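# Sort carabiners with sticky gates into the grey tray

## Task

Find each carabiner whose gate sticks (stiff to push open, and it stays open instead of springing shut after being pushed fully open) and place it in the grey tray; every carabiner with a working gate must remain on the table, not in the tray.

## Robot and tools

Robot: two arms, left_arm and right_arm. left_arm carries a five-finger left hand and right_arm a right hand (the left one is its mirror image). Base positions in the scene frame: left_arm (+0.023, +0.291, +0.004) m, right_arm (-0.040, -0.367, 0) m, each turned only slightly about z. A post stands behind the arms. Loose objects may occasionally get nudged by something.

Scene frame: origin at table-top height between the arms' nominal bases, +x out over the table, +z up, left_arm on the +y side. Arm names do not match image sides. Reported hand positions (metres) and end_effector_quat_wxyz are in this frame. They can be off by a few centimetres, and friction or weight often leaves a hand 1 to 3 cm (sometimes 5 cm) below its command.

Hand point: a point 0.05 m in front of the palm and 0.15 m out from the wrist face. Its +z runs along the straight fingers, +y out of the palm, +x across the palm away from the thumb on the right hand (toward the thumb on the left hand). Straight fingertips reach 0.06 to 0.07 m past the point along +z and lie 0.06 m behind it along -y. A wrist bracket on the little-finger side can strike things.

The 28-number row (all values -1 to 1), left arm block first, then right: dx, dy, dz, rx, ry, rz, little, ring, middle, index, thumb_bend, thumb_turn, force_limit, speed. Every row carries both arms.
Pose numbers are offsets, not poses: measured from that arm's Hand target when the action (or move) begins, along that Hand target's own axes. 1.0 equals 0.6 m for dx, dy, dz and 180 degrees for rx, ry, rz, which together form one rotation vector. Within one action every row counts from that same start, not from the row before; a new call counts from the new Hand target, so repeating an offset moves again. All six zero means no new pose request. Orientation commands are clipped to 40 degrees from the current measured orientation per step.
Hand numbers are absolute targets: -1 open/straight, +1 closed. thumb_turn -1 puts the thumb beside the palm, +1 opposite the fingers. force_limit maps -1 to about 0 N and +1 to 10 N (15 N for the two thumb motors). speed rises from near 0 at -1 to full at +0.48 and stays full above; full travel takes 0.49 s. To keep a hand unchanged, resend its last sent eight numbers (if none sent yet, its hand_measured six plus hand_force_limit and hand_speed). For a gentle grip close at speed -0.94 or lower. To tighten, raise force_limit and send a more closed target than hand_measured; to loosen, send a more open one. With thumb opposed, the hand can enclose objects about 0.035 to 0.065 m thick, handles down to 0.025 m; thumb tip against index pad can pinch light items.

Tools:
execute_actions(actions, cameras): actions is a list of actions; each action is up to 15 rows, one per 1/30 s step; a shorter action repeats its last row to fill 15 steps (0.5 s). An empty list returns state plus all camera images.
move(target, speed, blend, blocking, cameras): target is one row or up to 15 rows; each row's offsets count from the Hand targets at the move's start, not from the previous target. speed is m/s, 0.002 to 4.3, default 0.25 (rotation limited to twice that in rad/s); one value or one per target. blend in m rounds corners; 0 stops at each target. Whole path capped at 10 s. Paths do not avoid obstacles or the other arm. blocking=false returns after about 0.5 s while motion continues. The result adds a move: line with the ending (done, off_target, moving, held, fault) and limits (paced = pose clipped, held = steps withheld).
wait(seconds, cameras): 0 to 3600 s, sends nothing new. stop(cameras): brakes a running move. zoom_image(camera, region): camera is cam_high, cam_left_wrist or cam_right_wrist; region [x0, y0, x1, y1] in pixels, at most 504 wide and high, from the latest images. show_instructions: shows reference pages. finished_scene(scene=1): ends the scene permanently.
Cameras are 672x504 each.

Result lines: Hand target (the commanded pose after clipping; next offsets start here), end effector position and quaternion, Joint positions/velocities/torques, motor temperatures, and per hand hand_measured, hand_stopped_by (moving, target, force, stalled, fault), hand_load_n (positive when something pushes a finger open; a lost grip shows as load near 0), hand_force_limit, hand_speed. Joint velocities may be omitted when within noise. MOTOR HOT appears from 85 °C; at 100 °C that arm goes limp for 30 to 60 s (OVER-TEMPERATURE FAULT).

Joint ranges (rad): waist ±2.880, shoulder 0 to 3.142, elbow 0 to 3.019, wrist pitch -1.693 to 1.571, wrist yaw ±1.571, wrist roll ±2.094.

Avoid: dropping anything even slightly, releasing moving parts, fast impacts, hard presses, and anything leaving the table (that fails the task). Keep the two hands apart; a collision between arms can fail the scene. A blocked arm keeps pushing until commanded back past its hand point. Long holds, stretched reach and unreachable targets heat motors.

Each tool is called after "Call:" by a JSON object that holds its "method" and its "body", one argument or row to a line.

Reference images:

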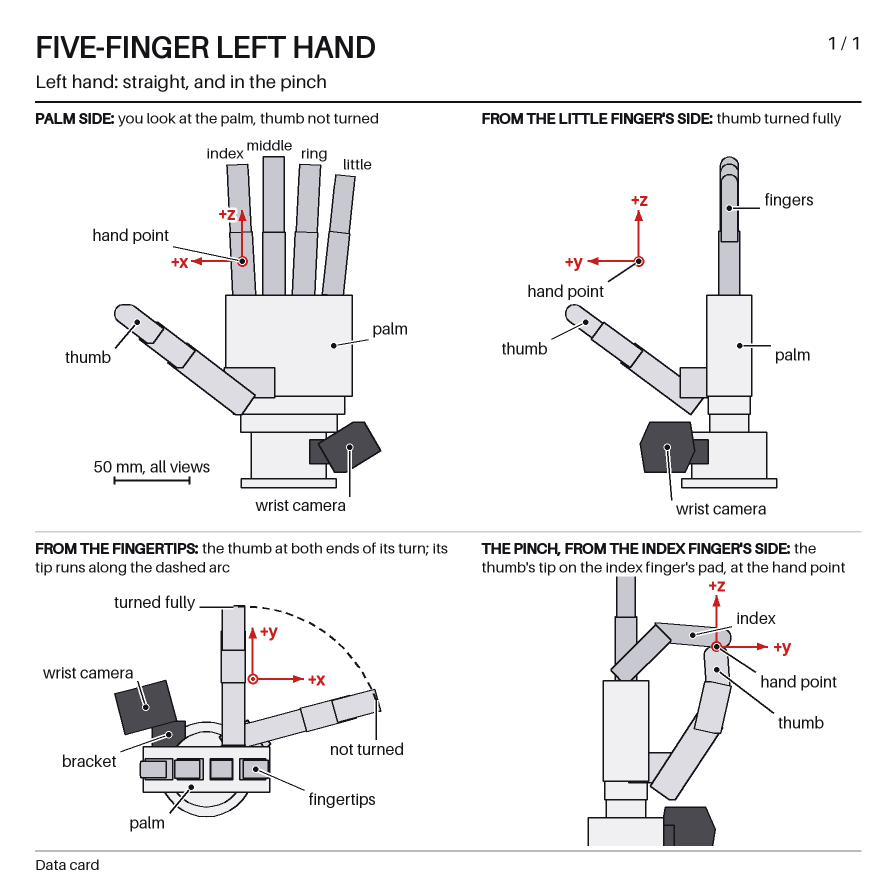

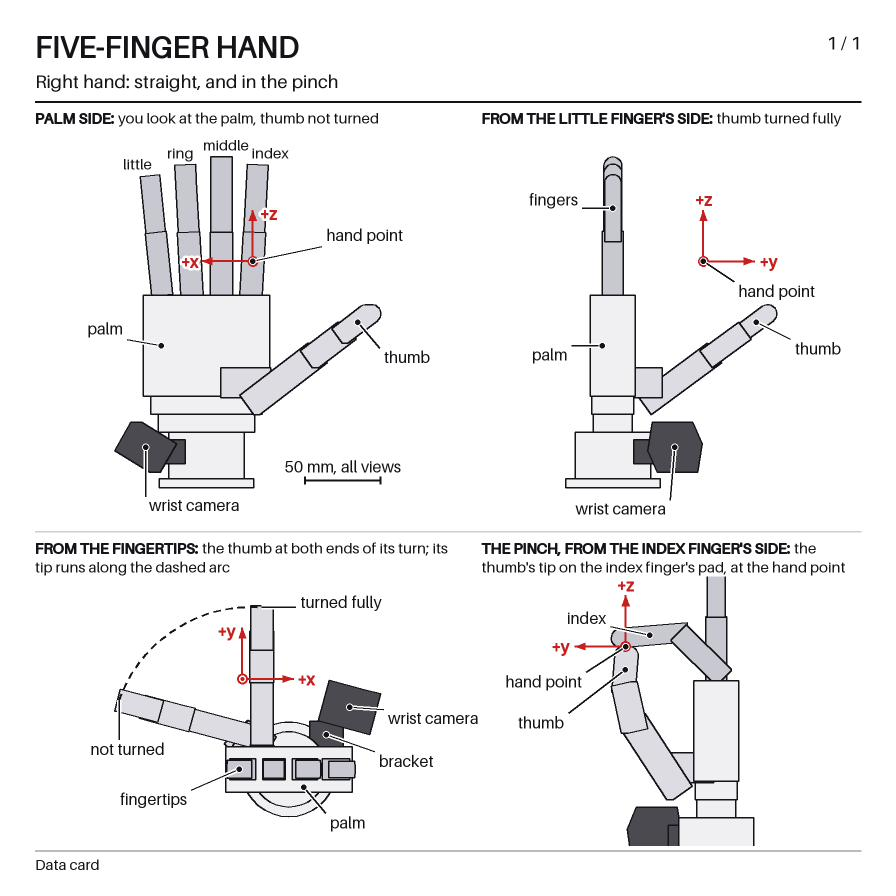

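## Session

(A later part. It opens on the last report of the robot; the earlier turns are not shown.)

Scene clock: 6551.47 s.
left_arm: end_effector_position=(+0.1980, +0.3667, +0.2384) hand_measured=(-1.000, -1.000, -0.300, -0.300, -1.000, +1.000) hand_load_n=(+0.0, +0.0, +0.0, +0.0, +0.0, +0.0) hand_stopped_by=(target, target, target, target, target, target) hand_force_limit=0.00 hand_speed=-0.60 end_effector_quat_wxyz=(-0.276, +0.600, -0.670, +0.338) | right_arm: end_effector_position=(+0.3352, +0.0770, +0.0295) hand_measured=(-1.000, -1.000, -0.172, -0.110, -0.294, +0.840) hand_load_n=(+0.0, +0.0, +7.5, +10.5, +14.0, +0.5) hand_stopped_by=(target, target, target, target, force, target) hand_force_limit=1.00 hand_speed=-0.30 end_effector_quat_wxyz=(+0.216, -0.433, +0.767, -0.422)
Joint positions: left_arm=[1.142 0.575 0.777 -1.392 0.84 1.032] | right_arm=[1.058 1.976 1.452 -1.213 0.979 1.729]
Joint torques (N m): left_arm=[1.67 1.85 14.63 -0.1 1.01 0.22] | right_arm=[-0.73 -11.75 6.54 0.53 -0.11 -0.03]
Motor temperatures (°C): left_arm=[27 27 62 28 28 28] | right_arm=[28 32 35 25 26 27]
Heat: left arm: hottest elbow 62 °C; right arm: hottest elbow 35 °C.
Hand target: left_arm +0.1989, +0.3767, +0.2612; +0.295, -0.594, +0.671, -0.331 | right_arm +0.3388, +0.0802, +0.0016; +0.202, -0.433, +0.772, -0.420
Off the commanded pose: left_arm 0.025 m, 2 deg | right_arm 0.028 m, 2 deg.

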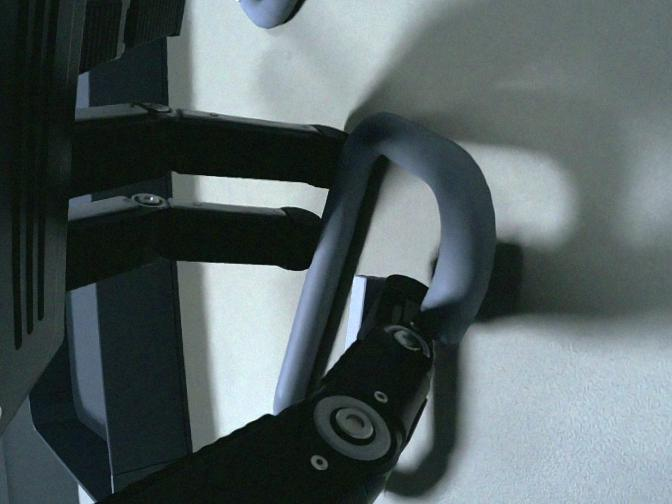

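Call:
{"method": "execute_actions", "body": {
  "actions": [
    [[0,0,0,0,0,0,-1,-1,-0.3,-0.3,-1,1,0,-0.6,0,0,0,0,0,0,-1,-1,-0.17,-0.108,-0.25,0.84,1,-0.1]],
    [[0,0,0,0,0,0,-1,-1,-0.3,-0.3,-1,1,0,-0.6,0,0,0,0,0,0,-1,-1,-0.17,-0.108,-0.24,0.84,1,-0.1]]
  ],
  "cameras": ["cam_right_wrist"]
}}

Scene clock: 6556.77 s.
left_arm: end_effector_position=(+0.1980, +0.3667, +0.2384) hand_measured=(-1.000, -1.000, -0.300, -0.300, -1.000, +1.000) hand_load_n=(+0.0, +0.0, +0.0, +0.0, +0.0, +0.0) hand_stopped_by=(target, target, target, target, target, target) hand_force_limit=0.00 hand_speed=-0.60 end_effector_quat_wxyz=(-0.276, +0.600, -0.670, +0.338) | right_arm: end_effector_position=(+0.3352, +0.0771, +0.0295) hand_measured=(-1.000, -1.000, -0.172, -0.110, -0.250, +0.840) hand_load_n=(+0.0, +0.0, +8.5, +11.0, +14.0, +0.5) hand_stopped_by=(target, target, target, target, stalled, target) hand_force_limit=1.00 hand_speed=-0.10 end_effector_quat_wxyz=(+0.216, -0.433, +0.767, -0.422)
Joint positions: left_arm=[1.142 0.575 0.777 -1.392 0.84 1.032] | right_arm=[1.058 1.976 1.452 -1.213 0.979 1.729]
Joint torques (N m): left_arm=[1.67 1.73 14.64 -0.1 1.02 0.22] | right_arm=[-0.26 -12.22 6.58 0.46 -0.08 -0.03]
Motor temperatures (°C): left_arm=[27 27 62 28 28 28] | right_arm=[28 32 35 25 26 27]
Heat: left arm: hottest elbow 62 °C; right arm: hottest elbow 35 °C.
Hand target: left_arm +0.1989, +0.3767, +0.2612; +0.295, -0.594, +0.671, -0.331 | right_arm +0.3388, +0.0802, +0.0016; +0.202, -0.433, +0.772, -0.420
Off the commanded pose: left_arm 0.025 m, 2 deg | right_arm 0.028 m, 2 deg.

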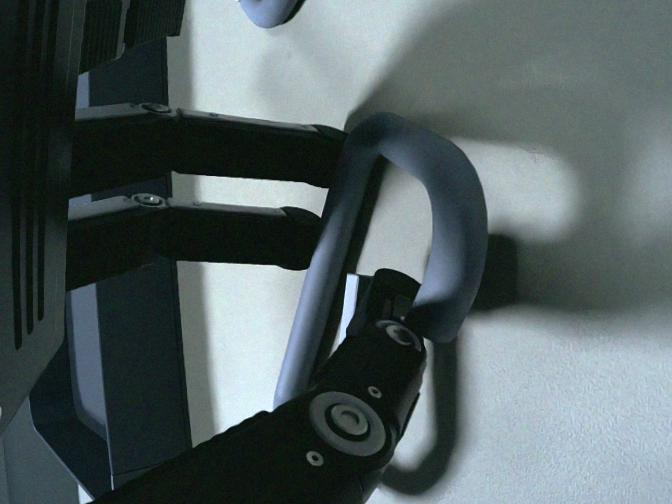

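Call:
{"method": "execute_actions", "body": {
  "actions": [
    [[0,0,0,0,0,0,-1,-1,-0.3,-0.3,-1,1,0,-0.6,0,0,0,0,0,0,-1,-1,-0.17,-0.108,-0.21,0.82,1,-0.3]],
    [[0,0,0,0,0,0,-1,-1,-0.3,-0.3,-1,1,0,-0.6,0,0,0,0,0,0,-1,-1,-0.17,-0.108,-0.19,0.82,1,-0.3]]
  ],
  "cameras": ["cam_right_wrist"]
}}

Scene clock: 6562.87 s.
left_arm: end_effector_position=(+0.1980, +0.3667, +0.2384) hand_measured=(-1.000, -1.000, -0.300, -0.300, -1.000, +1.000) hand_load_n=(+0.0, +0.0, +0.0, +0.0, +0.0, +0.0) hand_stopped_by=(target, target, target, target, target, target) hand_force_limit=0.00 hand_speed=-0.60 end_effector_quat_wxyz=(-0.276, +0.600, -0.670, +0.338) | right_arm: end_effector_position=(+0.3359, +0.0765, +0.0295) hand_measured=(-1.000, -1.000, -0.172, -0.110, -0.198, +0.820) hand_load_n=(+0.0, +0.0, +8.5, +11.5, +12.5, +0.0) hand_stopped_by=(target, target, target, target, target, target) hand_force_limit=1.00 hand_speed=-0.30 end_effector_quat_wxyz=(+0.216, -0.432, +0.767, -0.422)
Joint positions: left_arm=[1.142 0.575 0.777 -1.392 0.84 1.032] | right_arm=[1.057 1.976 1.452 -1.213 0.979 1.729]
Joint torques (N m): left_arm=[1.61 1.85 14.63 -0.12 1.02 0.22] | right_arm=[-0.26 -12.45 6.56 0.51 -0.1 -0.06]
Motor temperatures (°C): left_arm=[27 27 62 28 28 28] | right_arm=[28 32 35 25 26 27]
Heat: left arm: hottest elbow 62 °C; right arm: hottest elbow 35 °C.
Hand target: left_arm +0.1989, +0.3767, +0.2612; +0.295, -0.594, +0.671, -0.331 | right_arm +0.3388, +0.0802, +0.0016; +0.202, -0.433, +0.772, -0.420
Off the commanded pose: left_arm 0.025 m, 2 deg | right_arm 0.028 m, 2 deg.

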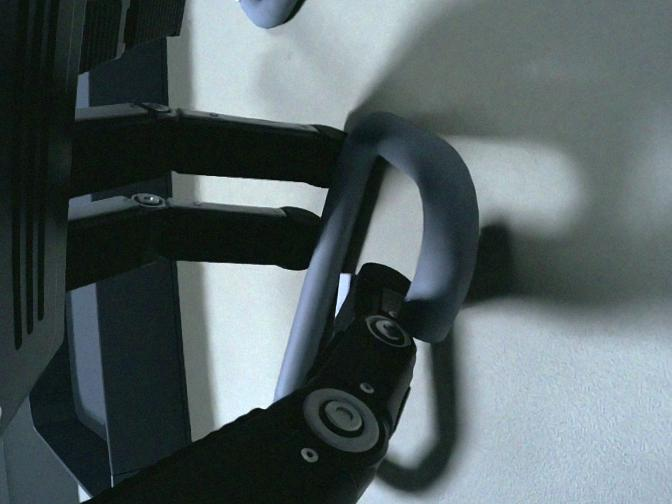

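Call:
{"method": "execute_actions", "body": {
  "actions": [
    [[0,0,0,0,0,0,-1,-1,-0.3,-0.3,-1,1,0,-0.6,0,0,0,0,0,0,-1,-1,-0.17,-0.108,-0.16,0.8,1,-0.5]]
  ],
  "cameras": ["cam_right_wrist"]
}}

Scene clock: 6565.77 s.
left_arm: end_effector_position=(+0.1980, +0.3667, +0.2384) hand_measured=(-1.000, -1.000, -0.300, -0.300, -1.000, +1.000) hand_load_n=(+0.0, +0.0, +0.0, +0.0, +0.5, +0.0) hand_stopped_by=(target, target, target, target, target, target) hand_force_limit=0.00 hand_speed=-0.60 end_effector_quat_wxyz=(-0.276, +0.600, -0.670, +0.338) | right_arm: end_effector_position=(+0.3360, +0.0767, +0.0295) hand_measured=(-1.000, -1.000, -0.172, -0.110, -0.168, +0.800) hand_load_n=(+0.0, +0.0, +8.0, +10.5, +10.5, +0.0) hand_stopped_by=(target, target, target, target, target, target) hand_force_limit=1.00 hand_speed=-0.50 end_effector_quat_wxyz=(+0.216, -0.432, +0.767, -0.422)
Joint positions: left_arm=[1.142 0.575 0.777 -1.392 0.84 1.032] | right_arm=[1.057 1.976 1.452 -1.212 0.979 1.729]
Joint torques (N m): left_arm=[1.61 1.85 14.65 -0.12 1.02 0.22] | right_arm=[-0.26 -12.28 6.74 0.47 -0.07 -0.03]
Motor temperatures (°C): left_arm=[27 27 62 28 28 28] | right_arm=[28 32 35 25 26 27]
Heat: left arm: hottest elbow 62 °C; right arm: hottest elbow 35 °C.
Hand target: left_arm +0.1989, +0.3767, +0.2612; +0.295, -0.594, +0.671, -0.331 | right_arm +0.3389, +0.0803, +0.0016; +0.202, -0.433, +0.772, -0.420
Off the commanded pose: left_arm 0.025 m, 2 deg | right_arm 0.028 m, 2 deg.

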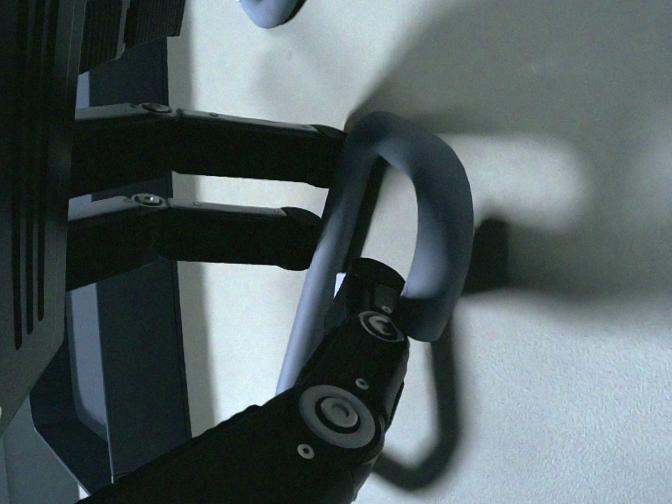

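Call:
{"method": "execute_actions", "body": {
  "actions": [
    [[0,0,0,0,0,0,-1,-1,-0.3,-0.3,-1,1,0,-0.6,0,0,0,0,0,0,-1,-1,-0.17,-0.108,-0.13,0.8,1,-0.7]]
  ],
  "cameras": ["cam_right_wrist"]
}}

Scene clock: 6569.60 s.
left_arm: end_effector_position=(+0.1980, +0.3667, +0.2384) hand_measured=(-1.000, -1.000, -0.300, -0.300, -1.000, +1.000) hand_load_n=(+0.0, +0.0, +0.0, +0.0, +0.0, +0.0) hand_stopped_by=(target, target, target, target, target, target) hand_force_limit=0.00 hand_speed=-0.60 end_effector_quat_wxyz=(-0.276, +0.600, -0.670, +0.338) | right_arm: end_effector_position=(+0.3360, +0.0767, +0.0295) hand_measured=(-1.000, -1.000, -0.172, -0.110, -0.136, +0.800) hand_load_n=(+0.0, +0.0, +7.5, +9.0, +8.0, +0.0) hand_stopped_by=(target, target, target, target, target, target) hand_force_limit=1.00 hand_speed=-0.70 end_effector_quat_wxyz=(+0.216, -0.432, +0.767, -0.422)
Joint positions: left_arm=[1.142 0.575 0.777 -1.392 0.84 1.032] | right_arm=[1.057 1.976 1.452 -1.212 0.979 1.73]
Joint torques (N m): left_arm=[1.67 1.85 14.63 -0.1 1.02 0.22] | right_arm=[-0.21 -12.1 6.64 0.43 -0.05 -0.03]
Motor temperatures (°C): left_arm=[27 27 62 28 28 28] | right_arm=[28 32 35 25 26 27]
Heat: left arm: hottest elbow 62 °C; right arm: hottest elbow 35 °C.
Hand target: left_arm +0.1989, +0.3767, +0.2612; +0.295, -0.594, +0.671, -0.331 | right_arm +0.3388, +0.0803, +0.0016; +0.202, -0.433, +0.772, -0.420
Off the commanded pose: left_arm 0.025 m, 2 deg | right_arm 0.028 m, 2 deg.

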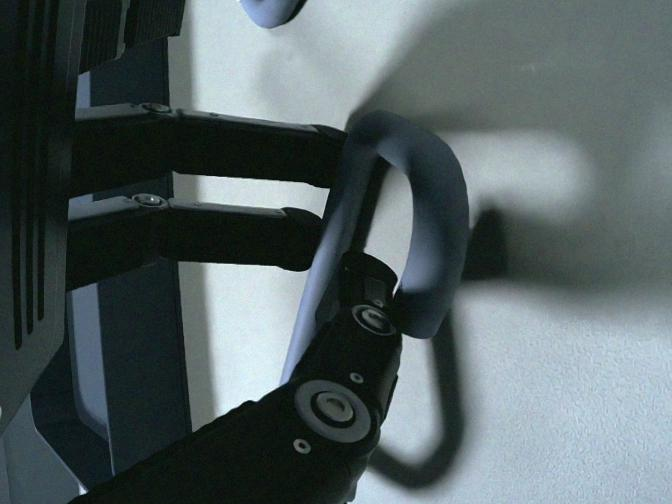

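Call:
{"method": "execute_actions", "body": {
  "actions": [
    [[0,0,0,0,0,0,-1,-1,-0.3,-0.3,-1,1,0,-0.6,0,0,0,0,0,0,-1,-1,-0.17,-0.108,-0.1,0.8,1,-0.8]]
  ],
  "cameras": ["cam_right_wrist"]
}}

Scene clock: 6575.97 s.
left_arm: end_effector_position=(+0.1980, +0.3667, +0.2384) hand_measured=(-1.000, -1.000, -0.300, -0.300, -1.000, +1.000) hand_load_n=(+0.0, +0.0, +0.0, +0.0, +0.0, +0.0) hand_stopped_by=(target, target, target, target, target, target) hand_force_limit=0.00 hand_speed=-0.60 end_effector_quat_wxyz=(-0.276, +0.600, -0.670, +0.338) | right_arm: end_effector_position=(+0.3364, +0.0774, +0.0291) hand_measured=(-1.000, -1.000, -0.170, -0.108, -0.100, +0.800) hand_load_n=(+0.0, +0.0, +0.0, +0.0, +0.0, +0.0) hand_stopped_by=(target, target, target, target, target, target) hand_force_limit=1.00 hand_speed=-0.80 end_effector_quat_wxyz=(+0.217, -0.431, +0.768, -0.421)
Joint positions: left_arm=[1.142 0.575 0.777 -1.392 0.84 1.032] | right_arm=[1.057 1.977 1.453 -1.211 0.978 1.731]
Joint torques (N m): left_arm=[1.55 1.79 14.64 -0.1 1.01 0.22] | right_arm=[-0.56 -12.4 6.64 0.42 -0.09 -0.07]
Motor temperatures (°C): left_arm=[27 27 62 28 28 28] | right_arm=[28 32 35 25 26 27]
Heat: left arm: hottest elbow 62 °C; right arm: hottest elbow 35 °C.
Hand target: left_arm +0.1989, +0.3767, +0.2612; +0.295, -0.594, +0.671, -0.331 | right_arm +0.3388, +0.0803, +0.0016; +0.202, -0.433, +0.772, -0.420
Off the commanded pose: left_arm 0.025 m, 2 deg | right_arm 0.028 m, 2 deg.

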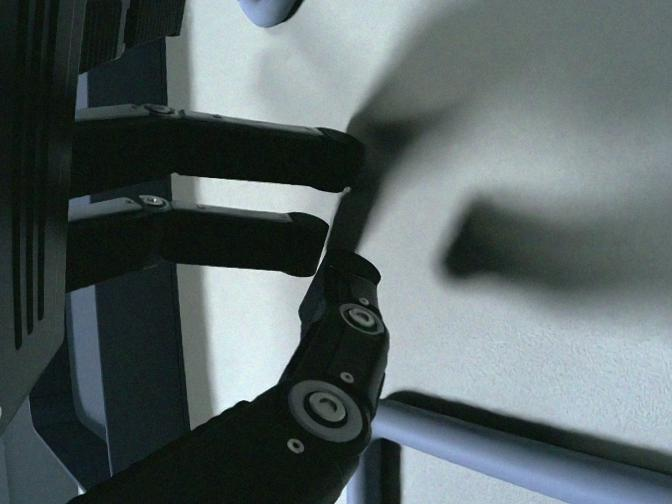

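Call:
{"method": "move", "body": {
  "target": [0,0,0,0,0,0,-1,-1,-0.3,-0.3,-1,1,0,-0.6,0.004,-0.1375,-0.093,0,0,0,-1,-1,-0.17,-0.108,-0.1,0.8,1,-0.6],
  "speed": 0.1,
  "cameras": ["cam_right_wrist","cam_high"]
}}

Scene clock: 6580.10 s.
left_arm: end_effector_position=(+0.1980, +0.3667, +0.2384) hand_measured=(-1.000, -1.000, -0.300, -0.300, -1.000, +1.000) hand_load_n=(+0.0, +0.0, +0.0, +0.0, +0.0, +0.0) hand_stopped_by=(target, target, target, target, target, target) hand_force_limit=0.00 hand_speed=-0.60 end_effector_quat_wxyz=(-0.276, +0.600, -0.670, +0.338) | right_arm: end_effector_position=(+0.3355, +0.0746, +0.0826) hand_measured=(-1.000, -1.000, -0.170, -0.108, -0.100, +0.800) hand_load_n=(+0.0, +0.0, +0.0, -0.5, +0.5, +0.0) hand_stopped_by=(target, target, target, target, target, target) hand_force_limit=1.00 hand_speed=-0.60 end_effector_quat_wxyz=(+0.195, -0.439, +0.766, -0.428)
Joint positions: left_arm=[1.142 0.575 0.777 -1.392 0.84 1.032] | right_arm=[1.052 1.934 1.545 -1.392 0.965 1.731]
Joint torques (N m): left_arm=[1.61 1.79 14.63 -0.12 1.02 0.22] | right_arm=[-0.97 -16.44 8.66 -1.13 0.37 -0.12]
Motor temperatures (°C): left_arm=[27 27 62 28 28 28] | right_arm=[28 33 35 25 26 27]
Heat: left arm: hottest elbow 62 °C; right arm: hottest elbow 35 °C.
Hand target: left_arm +0.1989, +0.3767, +0.2612; +0.295, -0.594, +0.671, -0.331 | right_arm +0.3410, +0.0821, +0.1012; +0.202, -0.433, +0.772, -0.420
Off the commanded pose: left_arm 0.025 m, 2 deg | right_arm 0.021 m, 2 deg.
move: off_target (right_arm)
Images, in order (width x height): cam_high 672x504, cam_right_wrist 672x504.

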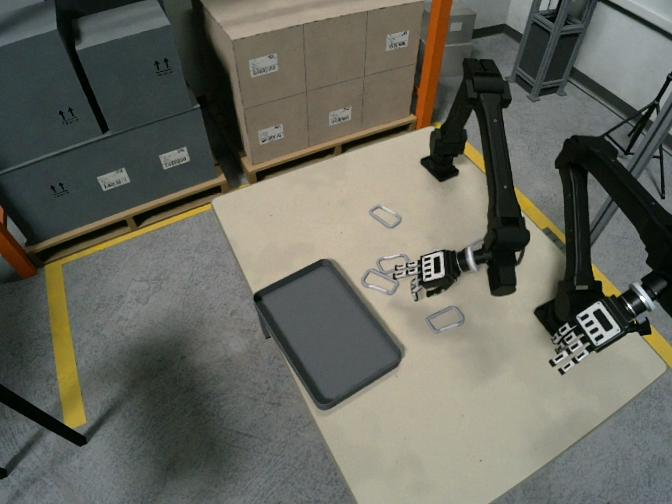

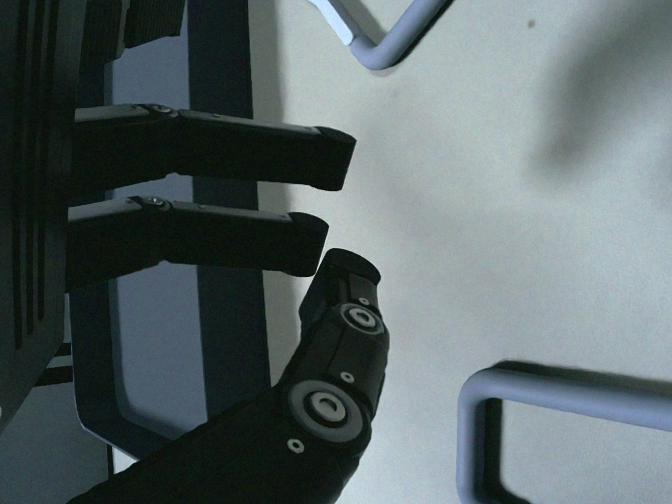

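Call:
{"method": "zoom_image", "body": {
  "camera": "cam_high",
  "region": [400, 280, 500, 355]
}}

Scaled by 5.040 from the camera's image (finer frame: 960x720).

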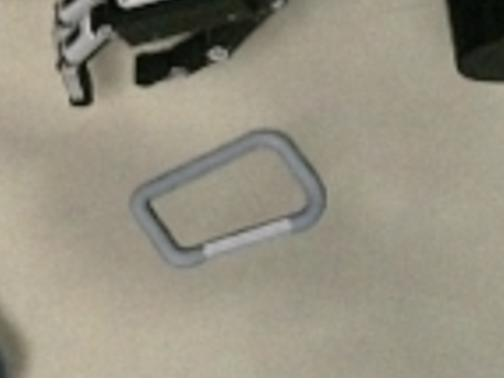

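Call:
{"method": "move", "body": {
  "target": [
    [0,0,0,0,0,0,-1,-1,-0.3,-0.3,-1,1,0,-0.6,0.389,-0.195,-0.011,0.016,-0.2517,-0.1733,-1,-1,-0.3,-0.3,-1,1,0,-0.5],
    [0,0,0,0,0,0,-1,-1,-0.3,-0.3,-1,1,0,-0.6,0.295,-0.122,0.0595,0.032,-0.512,-0.353,-1,-1,-0.3,-0.3,-1,1,0,-0.5]
  ],
  "speed": 0.15,
  "blend": 0.03,
  "cameras": ["cam_right_wrist","cam_high"]
}}

Scene clock: 6651.30 s.
left_arm: end_effector_position=(+0.1980, +0.3667, +0.2384) hand_measured=(-1.000, -1.000, -0.300, -0.300, -1.000, +1.000) hand_load_n=(+0.0, +0.0, +0.0, +0.0, +0.0, +0.0) hand_stopped_by=(target, target, target, target, target, target) hand_force_limit=0.00 hand_speed=-0.60 end_effector_quat_wxyz=(-0.276, +0.600, -0.670, +0.338) | right_arm: end_effector_position=(+0.2901, -0.1023, +0.1376) hand_measured=(-1.000, -1.000, -0.300, -0.300, -1.000, +1.000) hand_load_n=(+0.0, +0.0, +0.0, +0.0, +0.0, +0.5) hand_stopped_by=(target, target, target, target, target, target) hand_force_limit=0.00 hand_speed=-0.50 end_effector_quat_wxyz=(-0.458, +0.884, -0.073, +0.059)
Joint positions: left_arm=[1.142 0.575 0.777 -1.392 0.84 1.032] | right_arm=[0.356 1.238 0.824 -0.475 -0.739 -0.739]
Joint torques (N m): left_arm=[1.61 1.73 14.64 -0.1 1.02 0.22] | right_arm=[-1.49 -6.12 10.18 0.24 -0.68 -0.2]
Motor temperatures (°C): left_arm=[27 27 62 28 28 28] | right_arm=[28 34 39 25 26 27]
Heat: left arm: hottest elbow 62 °C; right arm: hottest elbow 39 °C.
Hand target: left_arm +0.1989, +0.3767, +0.2612; +0.295, -0.594, +0.671, -0.331 | right_arm +0.3054, -0.1031, +0.1503; -0.460, +0.882, -0.072, +0.067
Off the commanded pose: left_arm 0.025 m, 2 deg | right_arm 0.020 m, 1 deg.
move: off_target (right_arm)
Images, in order (width x height): cam_high 672x504, cam_right_wrist 672x504.

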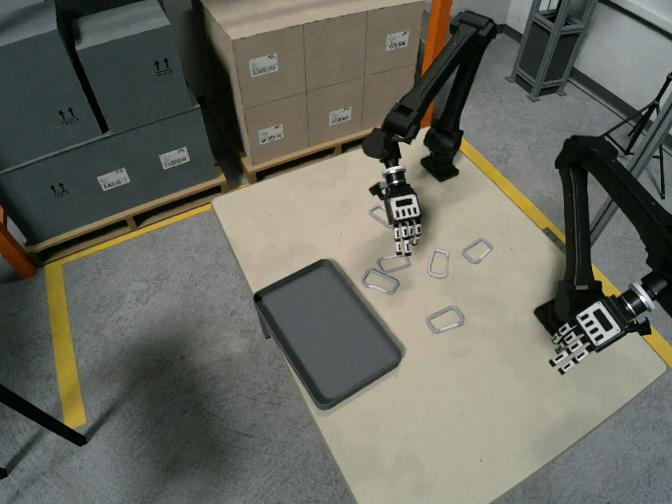

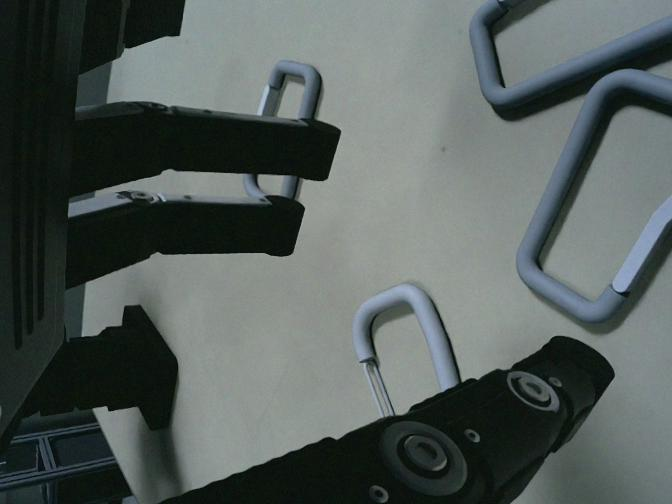

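Call:
{"method": "move", "body": {
  "target": [
    [0,0,0,0,0,0,-1,-1,-0.3,-0.3,-1,1,0,-0.6,0.0142,0.1185,0.1505,-0.0012,0.0182,0.0126,-1,-1,-0.3,-0.3,-1,1,0,-0.5]
  ],
  "speed": 0.1,
  "cameras": ["cam_right_wrist"]
}}

Scene clock: 6668.40 s.
left_arm: end_effector_position=(+0.1980, +0.3667, +0.2384) hand_measured=(-1.000, -1.000, -0.300, -0.300, -1.000, +1.000) hand_load_n=(+0.0, +0.0, +0.0, +0.0, +0.0, +0.0) hand_stopped_by=(target, target, target, target, target, target) hand_force_limit=0.00 hand_speed=-0.60 end_effector_quat_wxyz=(-0.276, +0.600, -0.670, +0.338) | right_arm: end_effector_position=(+0.3244, -0.0814, +0.0425) hand_measured=(-1.000, -1.000, -0.300, -0.300, -1.000, +1.000) hand_load_n=(+0.0, +0.0, +0.0, +0.0, +0.0, +0.0) hand_stopped_by=(target, target, target, target, target, target) hand_force_limit=0.00 hand_speed=-0.50 end_effector_quat_wxyz=(-0.454, +0.881, -0.107, +0.081)
Joint positions: left_arm=[1.142 0.575 0.777 -1.392 0.84 1.032] | right_arm=[0.385 1.476 0.745 -0.086 -0.663 -0.636]
Joint torques (N m): left_arm=[1.61 1.79 14.63 -0.12 1.01 0.22] | right_arm=[1.08 -8.35 6.34 2.26 -0.2 0.07]
Motor temperatures (°C): left_arm=[27 27 62 28 28 28] | right_arm=[28 33 41 25 26 27]
Heat: left arm: hottest elbow 62 °C; right arm: hottest elbow 41 °C.
Hand target: left_arm +0.1989, +0.3767, +0.2612; +0.295, -0.594, +0.671, -0.331 | right_arm +0.3258, -0.0724, +0.0411; -0.458, +0.879, -0.102, +0.083
Off the commanded pose: left_arm 0.025 m, 2 deg | right_arm 0.009 m, 1 deg.
move: done

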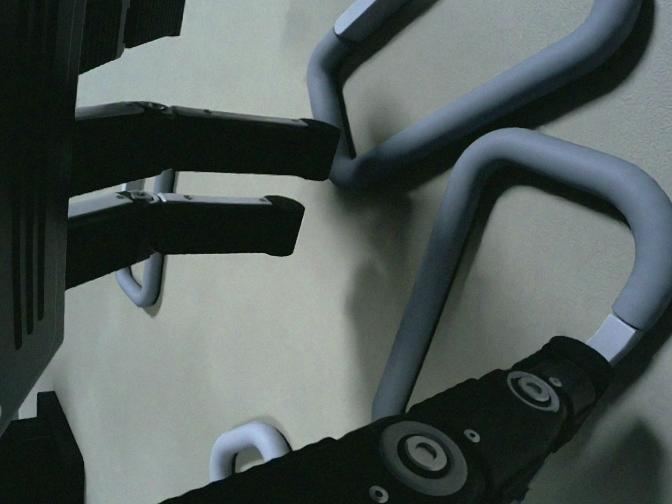

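Call:
{"method": "move", "body": {
  "target": [
    [0,0,0,0,0,0,-1,-1,-0.3,-0.3,-1,1,0,-0.6,0.0015,-0.0272,-0.0192,0,0,0,-1,-1,-0.15,-0.15,-1,1,0,-0.5],
    [0,0,0,0,0,0,-1,-1,-0.3,-0.3,-1,1,0,-0.6,0.0085,-0.0186,-0.0315,-0.0018,0.0318,0.0224,-1,-1,-0.15,-0.15,-1,1,0,-0.5],
    [0,0,0,0,0,0,-1,-1,-0.3,-0.3,-1,1,0,-0.6,0.0048,0.0482,0.0156,-0.0018,0.0318,0.0224,-1,-1,-0.15,-0.15,-1,1,0,-0.5]
  ],
  "speed": 0.06,
  "cameras": ["cam_right_wrist"]
}}

Scene clock: 6696.80 s.
left_arm: end_effector_position=(+0.1980, +0.3667, +0.2384) hand_measured=(-1.000, -1.000, -0.300, -0.300, -1.000, +1.000) hand_load_n=(+0.0, +0.0, +0.0, +0.0, +0.0, +0.0) hand_stopped_by=(target, target, target, target, target, target) hand_force_limit=0.00 hand_speed=-0.60 end_effector_quat_wxyz=(-0.276, +0.600, -0.670, +0.338) | right_arm: end_effector_position=(+0.3329, -0.0825, +0.0303) hand_measured=(-1.000, -1.000, -0.150, -0.150, -1.000, +1.000) hand_load_n=(+0.0, +0.0, -1.5, +0.0, +0.0, +0.0) hand_stopped_by=(target, target, target, target, target, target) hand_force_limit=0.00 hand_speed=-0.50 end_effector_quat_wxyz=(-0.460, +0.867, -0.148, +0.122)
Joint positions: left_arm=[1.142 0.575 0.777 -1.392 0.84 1.032] | right_arm=[0.392 1.483 0.676 0.096 -0.578 -0.53]
Joint torques (N m): left_arm=[1.61 1.79 14.65 -0.12 1.02 0.22] | right_arm=[0.85 -6.48 5.19 1.96 -0.12 0.03]
Motor temperatures (°C): left_arm=[27 27 62 28 28 28] | right_arm=[28 33 38 25 26 27]
Heat: left arm: hottest elbow 62 °C; right arm: hottest elbow 38 °C.
Hand target: left_arm +0.1989, +0.3767, +0.2612; +0.295, -0.594, +0.671, -0.331 | right_arm +0.3278, -0.0820, +0.0121; -0.452, +0.871, -0.156, +0.110
Off the commanded pose: left_arm 0.025 m, 2 deg | right_arm 0.019 m, 2 deg.
move: off_target (right_arm)

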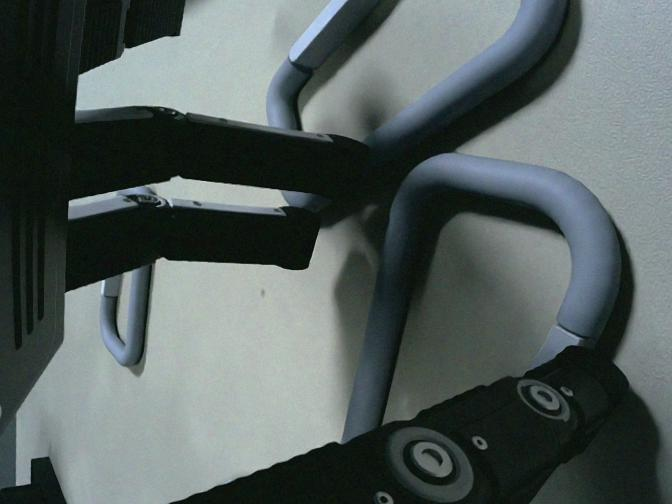

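Call:
{"method": "execute_actions", "body": {
  "actions": [
    [[0,0,0,0,0,0,-1,-1,-0.3,-0.3,-1,1,0,-0.6,0,0,0,0,0,0,-1,-1,0.05,0.05,-1,1,-0.3,-0.85],[0,0,0,0,0,0,-1,-1,-0.3,-0.3,-1,1,0,-0.6,0,0,0,0,0,0,-1,-1,0.05,0.05,-1,1,-0.3,-0.85]],
    [[0,0,0,0,0,0,-1,-1,-0.3,-0.3,-1,1,0,-0.6,0,0,0,0,0,0,-1,-1,0.05,0.05,-0.9,1,0.2,-0.88],[0,0,0,0,0,0,-1,-1,-0.3,-0.3,-1,1,0,-0.6,0,0,0,0,0,0,-1,-1,0.05,0.05,-0.9,1,0.2,-0.88]]
  ],
  "cameras": ["cam_right_wrist"]
}}

Scene clock: 6705.10 s.
left_arm: end_effector_position=(+0.1980, +0.3667, +0.2384) hand_measured=(-1.000, -1.000, -0.300, -0.300, -1.000, +1.000) hand_load_n=(-0.5, +0.0, +0.0, +0.0, +0.0, +0.0) hand_stopped_by=(target, target, target, target, target, target) hand_force_limit=0.00 hand_speed=-0.60 end_effector_quat_wxyz=(-0.276, +0.600, -0.670, +0.338) | right_arm: end_effector_position=(+0.3339, -0.0828, +0.0285) hand_measured=(-1.000, -1.000, +0.050, +0.050, -0.920, +1.000) hand_load_n=(+0.0, -0.5, +6.0, +0.0, +8.5, +1.5) hand_stopped_by=(target, target, target, target, force, target) hand_force_limit=0.20 hand_speed=-0.88 end_effector_quat_wxyz=(-0.460, +0.867, -0.149, +0.123)
Joint positions: left_arm=[1.142 0.575 0.777 -1.392 0.84 1.032] | right_arm=[0.391 1.489 0.676 0.103 -0.578 -0.53]
Joint torques (N m): left_arm=[1.55 1.79 14.63 -0.1 1.02 0.22] | right_arm=[0.62 -7 5.38 1.85 -0.13 0.03]
Motor temperatures (°C): left_arm=[27 27 62 28 28 28] | right_arm=[28 32 38 25 26 27]
Heat: left arm: hottest elbow 62 °C; right arm: hottest elbow 38 °C.
Hand target: left_arm +0.1989, +0.3767, +0.2612; +0.295, -0.594, +0.671, -0.331 | right_arm +0.3279, -0.0820, +0.0122; -0.452, +0.871, -0.156, +0.111
Off the commanded pose: left_arm 0.025 m, 2 deg | right_arm 0.017 m, 2 deg.

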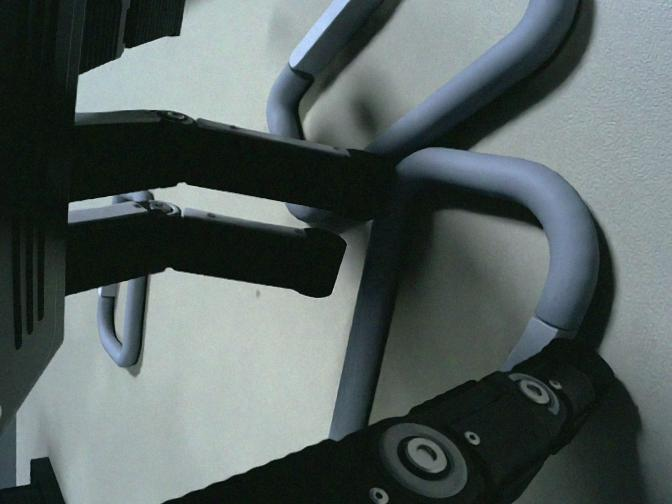

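Call:
{"method": "move", "body": {
  "target": [0,0,0,0,0,0,-1,-1,-0.3,-0.3,-1,1,0,-0.6,-0.002,0.0335,-0.0663,0,0,0,-1,-1,0.05,0.05,-0.9,1,0.2,-0.88],
  "speed": 0.05,
  "cameras": ["cam_right_wrist"]
}}

Scene clock: 6710.10 s.
left_arm: end_effector_position=(+0.1980, +0.3667, +0.2384) hand_measured=(-1.000, -1.000, -0.300, -0.300, -1.000, +1.000) hand_load_n=(+0.0, +0.0, +0.0, +0.0, +0.0, +0.0) hand_stopped_by=(target, target, target, target, target, target) hand_force_limit=0.00 hand_speed=-0.60 end_effector_quat_wxyz=(-0.276, +0.600, -0.670, +0.338) | right_arm: end_effector_position=(+0.3173, -0.1088, +0.0288) hand_measured=(-1.000, -1.000, +0.050, +0.050, -0.920, +1.000) hand_load_n=(+0.0, +0.0, +3.5, +0.0, +3.5, +0.5) hand_stopped_by=(target, target, target, target, force, target) hand_force_limit=0.20 hand_speed=-0.88 end_effector_quat_wxyz=(-0.467, +0.864, -0.144, +0.120)
Joint positions: left_arm=[1.142 0.575 0.777 -1.392 0.84 1.032] | right_arm=[0.336 1.431 0.61 0.093 -0.636 -0.573]
Joint torques (N m): left_arm=[1.61 1.79 14.63 -0.1 1.02 0.22] | right_arm=[-1.44 -7.94 4.88 -0.03 -0.24 -0.23]
Motor temperatures (°C): left_arm=[27 27 62 28 28 28] | right_arm=[28 32 38 25 26 27]
Heat: left arm: hottest elbow 62 °C; right arm: hottest elbow 38 °C.
Hand target: left_arm +0.1989, +0.3767, +0.2612; +0.295, -0.594, +0.671, -0.331 | right_arm +0.3100, -0.1224, +0.0181; -0.452, +0.871, -0.156, +0.110
Off the commanded pose: left_arm 0.025 m, 2 deg | right_arm 0.019 m, 3 deg.
move: off_target (right_arm)

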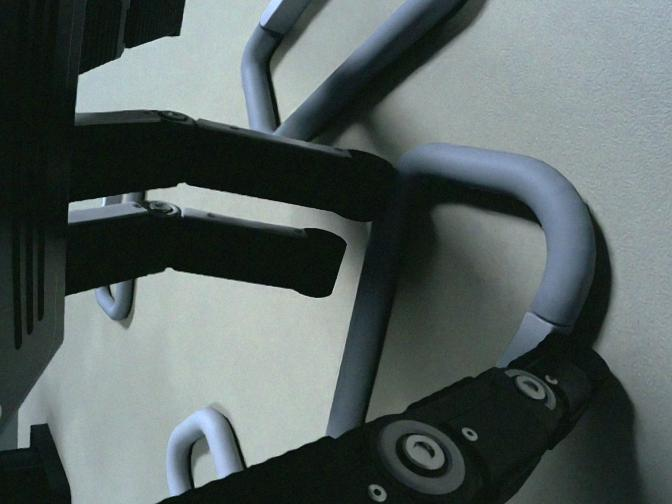

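Call:
{"method": "move", "body": {
  "target": [0,0,0,0,0,0,-1,-1,-0.3,-0.3,-1,1,0,-0.6,0,0.0192,-0.0273,0,0,0,-1,-1,0.05,0.05,-0.9,1,0.2,-0.88],
  "speed": 0.05
}}

Call:
{"method": "execute_actions", "body": {
  "actions": [
    [[0,0,0,0,0,0,-1,-1,-0.3,-0.3,-1,1,0,-0.6,0,0,0,0,0,0,-1,-1,0.05,0.05,-1,1,0.2,-0.88],[0,0,0,0,0,0,-1,-1,-0.3,-0.3,-1,1,0,-0.6,0,0,0,0,0,0,-1,-1,0.05,0.05,-1,1,0.2,-0.88]],
    [[0,0,0,0,0,0,-1,-1,-0.3,-0.3,-1,1,0,-0.6,0,0,0,0,0,0,-1,-1,-0.3,-0.3,-1,1,0.2,-0.7]]
  ]
}}

Call:
{"method": "move", "body": {
  "target": [0,0,0,0,0,0,-1,-1,-0.3,-0.3,-1,1,0,-0.6,0.003,-0.0545,-0.0384,0,0,0,-1,-1,-0.3,-0.3,-1,1,0,-0.5],
  "speed": 0.08,
  "cameras": ["cam_right_wrist"]
}}

Scene clock: 6717.20 s.
left_arm: end_effector_position=(+0.1980, +0.3667, +0.2384) hand_measured=(-1.000, -1.000, -0.300, -0.300, -1.000, +1.000) hand_load_n=(+0.0, +0.0, +0.0, +0.0, +0.0, +0.0) hand_stopped_by=(target, target, target, target, target, target) hand_force_limit=0.00 hand_speed=-0.60 end_effector_quat_wxyz=(-0.276, +0.600, -0.670, +0.338) | right_arm: end_effector_position=(+0.3109, -0.1279, +0.0290) hand_measured=(-1.000, -1.000, +0.050, +0.050, -0.920, +1.000) hand_load_n=(+0.0, +0.0, +3.5, +0.0, +3.5, +1.0) hand_stopped_by=(target, target, target, target, force, target) hand_force_limit=0.20 hand_speed=-0.88 end_effector_quat_wxyz=(-0.466, +0.865, -0.143, +0.121)
Joint positions: left_arm=[1.142 0.575 0.777 -1.392 0.84 1.032] | right_arm=[0.291 1.397 0.581 0.066 -0.667 -0.614]
Joint torques (N m): left_arm=[1.61 1.79 14.64 -0.12 1.01 0.22] | right_arm=[-1.73 -7.65 4.85 -0.12 -0.26 -0.24]
Motor temperatures (°C): left_arm=[27 27 62 28 28 28] | right_arm=[28 32 37 25 26 27]
Heat: left arm: hottest elbow 62 °C; right arm: hottest elbow 37 °C.
Hand target: left_arm +0.1989, +0.3767, +0.2612; +0.295, -0.594, +0.671, -0.331 | right_arm +0.3026, -0.1410, +0.0179; -0.452, +0.871, -0.156, +0.110
Off the commanded pose: left_arm 0.025 m, 2 deg | right_arm 0.019 m, 3 deg.
move: off_target (right_arm)

Scene clock: 6718.50 s.
left_arm: end_effector_position=(+0.1980, +0.3667, +0.2384) hand_measured=(-1.000, -1.000, -0.300, -0.300, -1.000, +1.000) hand_load_n=(+0.0, +0.0, +0.0, +0.0, +0.0, +0.0) hand_stopped_by=(target, target, target, target, target, target) hand_force_limit=0.00 hand_speed=-0.60 end_effector_quat_wxyz=(-0.276, +0.600, -0.670, +0.338) | right_arm: end_effector_position=(+0.3063, -0.1299, +0.0253) hand_measured=(-1.000, -1.000, -0.300, -0.300, -1.000, +1.000) hand_load_n=(+0.0, -0.5, -0.5, +0.0, -2.5, +0.0) hand_stopped_by=(target, target, target, target, target, target) hand_force_limit=0.20 hand_speed=-0.70 end_effector_quat_wxyz=(-0.464, +0.866, -0.146, +0.116)
Joint positions: left_arm=[1.142 0.575 0.777 -1.392 0.84 1.032] | right_arm=[0.29 1.397 0.573 0.059 -0.669 -0.615]
Joint torques (N m): left_arm=[1.67 1.85 14.64 -0.13 1.02 0.22] | right_arm=[-1.26 -7.3 5.29 0.21 -0.22 -0.2]
Motor temperatures (°C): left_arm=[27 27 62 28 28 28] | right_arm=[28 32 37 25 26 27]
Heat: left arm: hottest elbow 62 °C; right arm: hottest elbow 37 °C.
Hand target: left_arm +0.1989, +0.3767, +0.2612; +0.295, -0.594, +0.671, -0.331 | right_arm +0.3025, -0.1410, +0.0179; -0.452, +0.871, -0.156, +0.110
Off the commanded pose: left_arm 0.025 m, 2 deg | right_arm 0.014 m, 2 deg.

Scene clock: 6719.80 s.
left_arm: end_effector_position=(+0.1980, +0.3667, +0.2384) hand_measured=(-1.000, -1.000, -0.300, -0.300, -1.000, +1.000) hand_load_n=(+0.0, +0.0, +0.0, +0.0, +0.0, +0.0) hand_stopped_by=(target, target, target, target, target, target) hand_force_limit=0.00 hand_speed=-0.60 end_effector_quat_wxyz=(-0.276, +0.600, -0.670, +0.338) | right_arm: end_effector_position=(+0.2827, -0.1394, +0.0395) hand_measured=(-1.000, -1.000, -0.300, -0.300, -1.000, +1.000) hand_load_n=(+0.0, +0.0, +0.0, +0.0, +0.0, +0.0) hand_stopped_by=(target, target, target, target, target, target) hand_force_limit=0.00 hand_speed=-0.50 end_effector_quat_wxyz=(-0.448, +0.875, -0.160, +0.090)
Joint positions: left_arm=[1.142 0.575 0.777 -1.392 0.84 1.032] | right_arm=[0.286 1.308 0.571 -0.099 -0.669 -0.618]
Joint torques (N m): left_arm=[1.61 1.85 14.64 -0.12 1.02 0.22] | right_arm=[-1.26 -7.59 8.85 0.29 -0.25 -0.18]
Motor temperatures (°C): left_arm=[27 27 62 28 28 28] | right_arm=[28 32 37 25 26 27]
Heat: left arm: hottest elbow 62 °C; right arm: hottest elbow 37 °C.
Hand target: left_arm +0.1989, +0.3767, +0.2612; +0.295, -0.594, +0.671, -0.331 | right_arm +0.3021, -0.1413, +0.0580; -0.452, +0.871, -0.156, +0.110
Off the commanded pose: left_arm 0.025 m, 2 deg | right_arm 0.027 m, 3 deg.
move: off_target (right_arm)

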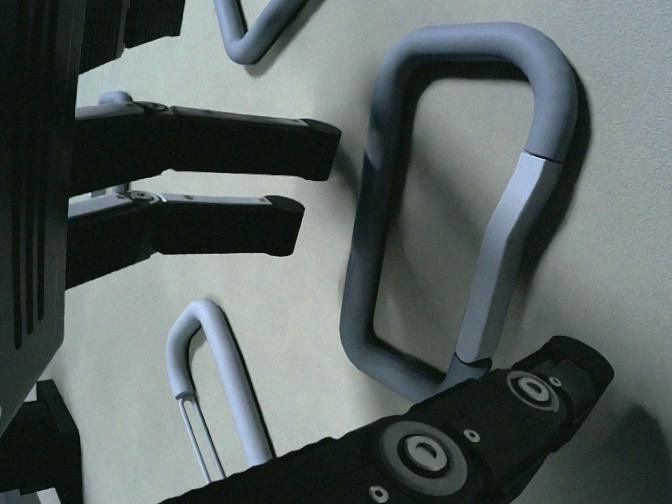

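Call:
{"method": "move", "body": {
  "target": [0,0,0,0,0,0,-1,-1,-0.3,-0.3,-1,1,0,-0.6,0.0024,0.025,0.045,0.0002,-0.0136,-0.0097,-1,-1,-0.3,-0.3,-1,1,0,-0.5],
  "speed": 0.06,
  "cameras": ["cam_right_wrist"]
}}

Scene clock: 6736.13 s.
left_arm: end_effector_position=(+0.1980, +0.3667, +0.2384) hand_measured=(-1.000, -1.000, -0.300, -0.300, -1.000, +1.000) hand_load_n=(+0.0, +0.0, +0.0, +0.0, +0.0, +0.0) hand_stopped_by=(target, target, target, target, target, target) hand_force_limit=0.00 hand_speed=-0.60 end_effector_quat_wxyz=(-0.276, +0.600, -0.670, +0.338) | right_arm: end_effector_position=(+0.2905, -0.1352, +0.0266) hand_measured=(-1.000, -1.000, -0.300, -0.300, -1.000, +1.000) hand_load_n=(+0.0, +0.0, -1.0, +0.0, +0.0, +0.0) hand_stopped_by=(target, target, target, target, target, target) hand_force_limit=0.00 hand_speed=-0.50 end_effector_quat_wxyz=(-0.449, +0.877, -0.148, +0.081)
Joint positions: left_arm=[1.142 0.575 0.777 -1.392 0.84 1.032] | right_arm=[0.285 1.377 0.593 -0.074 -0.691 -0.646]
Joint torques (N m): left_arm=[1.55 1.85 14.64 -0.1 1.02 0.22] | right_arm=[-0.03 -5.77 8.05 2.11 -0.32 -0.28]
Motor temperatures (°C): left_arm=[27 26 62 28 28 28] | right_arm=[28 32 37 25 26 27]
Heat: left arm: hottest elbow 62 °C; right arm: hottest elbow 37 °C.
Hand target: left_arm +0.1989, +0.3767, +0.2612; +0.295, -0.594, +0.671, -0.331 | right_arm +0.3099, -0.1296, +0.0304; -0.454, +0.875, -0.133, +0.099
Off the commanded pose: left_arm 0.025 m, 2 deg | right_arm 0.021 m, 3 deg.
move: off_target (right_arm)

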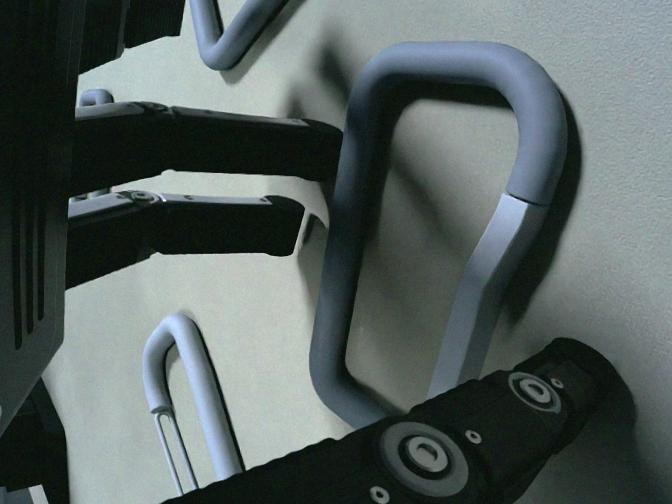

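Call:
{"method": "move", "body": {
  "target": [
    [0,0,0,0,0,0,-1,-1,-0.3,-0.3,-1,1,0,-0.6,0.0003,-0.0271,-0.0194,0,0,0,-1,-1,-0.3,-0.3,-1,1,0,-0.5],
    [0,0,0,0,0,0,-1,-1,-0.3,-0.3,-1,1,0,-0.6,0.0303,-0.031,-0.014,0,0,0,-1,-1,-0.3,-0.3,-1,1,0,-0.5],
    [0,0,0,0,0,0,-1,-1,-0.3,-0.3,-1,1,0,-0.6,0.03,0.0156,0.0194,0,0,0,-1,-1,-0.3,-0.3,-1,1,0,-0.5]
  ],
  "speed": 0.06,
  "cameras": ["cam_right_wrist"]
}}

Scene clock: 6754.23 s.
left_arm: end_effector_position=(+0.1980, +0.3667, +0.2384) hand_measured=(-1.000, -1.000, -0.300, -0.300, -1.000, +1.000) hand_load_n=(+0.0, +0.0, +0.0, +0.0, +0.0, +0.0) hand_stopped_by=(target, target, target, target, target, target) hand_force_limit=0.00 hand_speed=-0.60 end_effector_quat_wxyz=(-0.276, +0.600, -0.670, +0.338) | right_arm: end_effector_position=(+0.3185, -0.1269, +0.0255) hand_measured=(-1.000, -1.000, -0.300, -0.300, -1.000, +1.000) hand_load_n=(+0.0, +0.0, +0.0, +0.0, +0.0, +2.5) hand_stopped_by=(target, target, target, target, target, target) hand_force_limit=0.00 hand_speed=-0.50 end_effector_quat_wxyz=(-0.455, +0.876, -0.132, +0.089)
Joint positions: left_arm=[1.142 0.575 0.777 -1.392 0.84 1.032] | right_arm=[0.28 1.451 0.657 -0.051 -0.705 -0.675]
Joint torques (N m): left_arm=[1.61 1.73 14.64 -0.1 1.02 0.22] | right_arm=[-0.91 -6.24 6.12 2.43 -0.3 -0.2]
Motor temperatures (°C): left_arm=[27 26 62 28 28 28] | right_arm=[28 32 37 25 26 27]
Heat: left arm: hottest elbow 62 °C; right arm: hottest elbow 37 °C.
Hand target: left_arm +0.1989, +0.3767, +0.2612; +0.295, -0.594, +0.671, -0.331 | right_arm +0.3291, -0.1317, +0.0170; -0.454, +0.875, -0.133, +0.099
Off the commanded pose: left_arm 0.025 m, 2 deg | right_arm 0.014 m, 1 deg.
move: off_target (right_arm)

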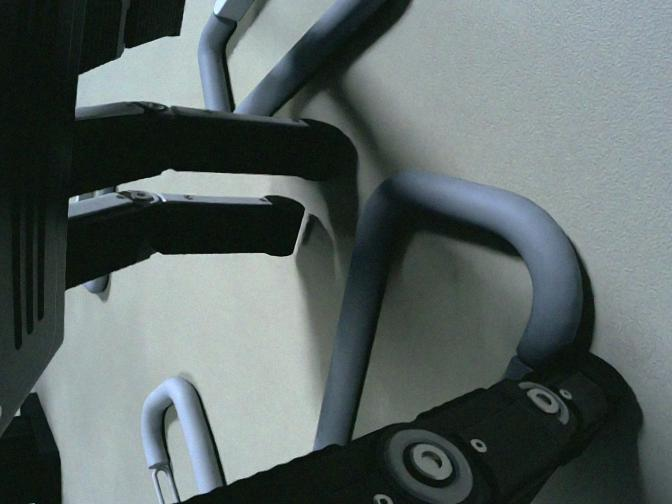

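Call:
{"method": "move", "body": {
  "target": [
    [0,0,0,0,0,0,-1,-1,-0.3,-0.3,-1,1,0,-0.6,0.001,-0.041,-0.0285,0,0,0,-1,-1,-0.3,-0.3,-1,1,0,-0.5],
    [0,0,0,0,0,0,-1,-1,-0.3,-0.3,-1,1,0,-0.6,-0.0124,-0.0334,-0.0394,0,0,0,-1,-1,-0.3,-0.3,-1,1,0,-0.5],
    [0,0,0,0,0,0,-1,-1,-0.3,-0.3,-1,1,0,-0.6,-0.0134,0.0116,-0.0083,0,0,0,-1,-1,-0.3,-0.3,-1,1,0,-0.5]
  ],
  "speed": 0.06,
  "cameras": ["cam_right_wrist"]
}}

Scene clock: 6766.50 s.
left_arm: end_effector_position=(+0.1980, +0.3667, +0.2384) hand_measured=(-1.000, -1.000, -0.300, -0.300, -1.000, +1.000) hand_load_n=(+0.0, +0.0, +0.0, +0.0, +0.0, +0.0) hand_stopped_by=(target, target, target, target, target, target) hand_force_limit=0.00 hand_speed=-0.60 end_effector_quat_wxyz=(-0.276, +0.600, -0.670, +0.338) | right_arm: end_effector_position=(+0.3127, -0.1303, +0.0255) hand_measured=(-1.000, -1.000, -0.300, -0.300, -1.000, +1.000) hand_load_n=(+0.0, +0.0, +0.0, +0.0, +0.0, +2.0) hand_stopped_by=(target, target, target, target, target, target) hand_force_limit=0.00 hand_speed=-0.50 end_effector_quat_wxyz=(-0.458, +0.875, -0.130, +0.092)
Joint positions: left_arm=[1.142 0.575 0.777 -1.392 0.84 1.032] | right_arm=[0.276 1.433 0.634 -0.04 -0.71 -0.68]
Joint torques (N m): left_arm=[1.61 1.79 14.64 -0.1 1.02 0.22] | right_arm=[-1.03 -6.18 5.41 2.29 -0.28 -0.22]
Motor temperatures (°C): left_arm=[27 26 62 28 28 28] | right_arm=[28 32 37 25 26 27]
Heat: left arm: hottest elbow 62 °C; right arm: hottest elbow 37 °C.
Hand target: left_arm +0.1989, +0.3767, +0.2612; +0.295, -0.594, +0.671, -0.331 | right_arm +0.3189, -0.1367, +0.0137; -0.454, +0.875, -0.133, +0.099
Off the commanded pose: left_arm 0.025 m, 2 deg | right_arm 0.015 m, 1 deg.
move: off_target (right_arm)

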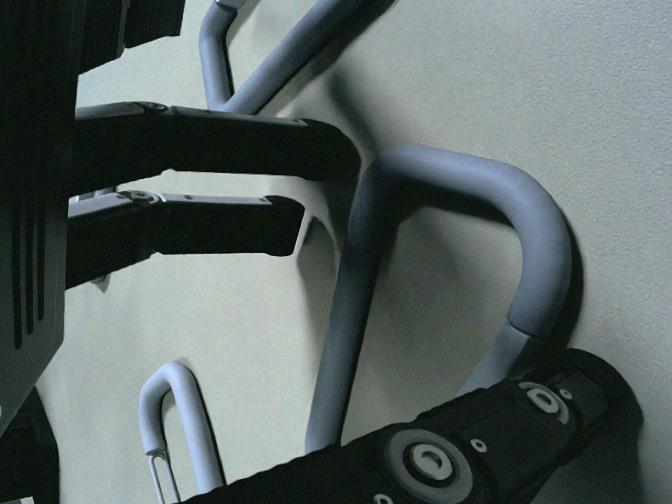

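Call:
{"method": "move", "body": {
  "target": [
    [0,0,0,0,0,0,-1,-1,-0.3,-0.3,-1,1,0,-0.6,0.001,-0.041,-0.0285,0,0,0,-1,-1,-0.3,-0.3,-1,1,0,-0.5],
    [0,0,0,0,0,0,-1,-1,-0.3,-0.3,-1,1,0,-0.6,0.001,-0.041,-0.0285,-0.0008,0.0182,0.0127,-1,-1,-0.3,-0.3,-1,1,0,-0.5],
    [0,0,0,0,0,0,-1,-1,-0.3,-0.3,-1,1,0,-0.6,0,0.0019,-0.0027,-0.0008,0.0182,0.0127,-1,-1,-0.3,-0.3,-1,1,0,-0.5]
  ],
  "speed": 0.06,
  "cameras": ["cam_right_wrist"]
}}

Scene clock: 6784.60 s.
left_arm: end_effector_position=(+0.1980, +0.3667, +0.2384) hand_measured=(-1.000, -1.000, -0.300, -0.300, -1.000, +1.000) hand_load_n=(+0.0, +0.0, +0.0, +0.0, +0.0, +0.0) hand_stopped_by=(target, target, target, target, target, target) hand_force_limit=0.00 hand_speed=-0.60 end_effector_quat_wxyz=(-0.276, +0.600, -0.670, +0.338) | right_arm: end_effector_position=(+0.3148, -0.1350, +0.0255) hand_measured=(-1.000, -1.000, -0.300, -0.300, -1.000, +1.000) hand_load_n=(+0.0, +0.0, +0.0, +0.0, +0.0, +1.5) hand_stopped_by=(target, target, target, target, target, target) hand_force_limit=0.00 hand_speed=-0.50 end_effector_quat_wxyz=(-0.454, +0.869, -0.158, +0.114)
Joint positions: left_arm=[1.142 0.575 0.777 -1.392 0.84 1.032] | right_arm=[0.276 1.41 0.601 0.02 -0.658 -0.617]
Joint torques (N m): left_arm=[1.61 1.85 14.64 -0.09 1.02 0.22] | right_arm=[-0.5 -5.48 5.45 2.43 -0.27 -0.1]
Motor temperatures (°C): left_arm=[27 26 63 28 28 28] | right_arm=[28 32 37 26 26 27]
Heat: left arm: hottest elbow 63 °C; right arm: hottest elbow 37 °C.
Hand target: left_arm +0.1989, +0.3767, +0.2612; +0.295, -0.594, +0.671, -0.331 | right_arm +0.3183, -0.1386, +0.0137; -0.451, +0.870, -0.164, +0.114
Off the commanded pose: left_arm 0.025 m, 2 deg | right_arm 0.013 m, 1 deg.
move: off_target (right_arm)

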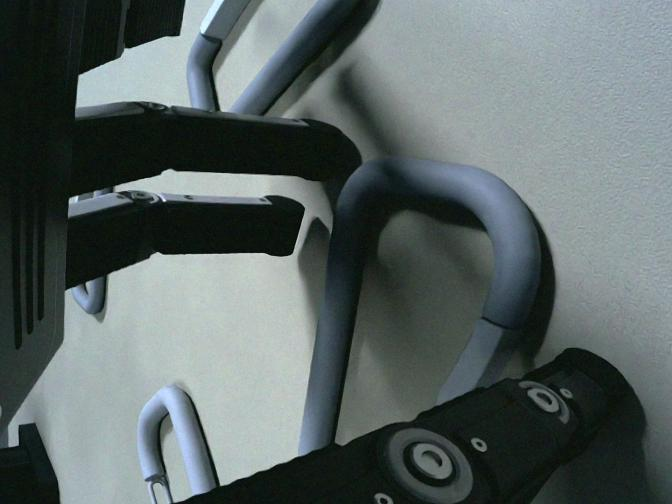

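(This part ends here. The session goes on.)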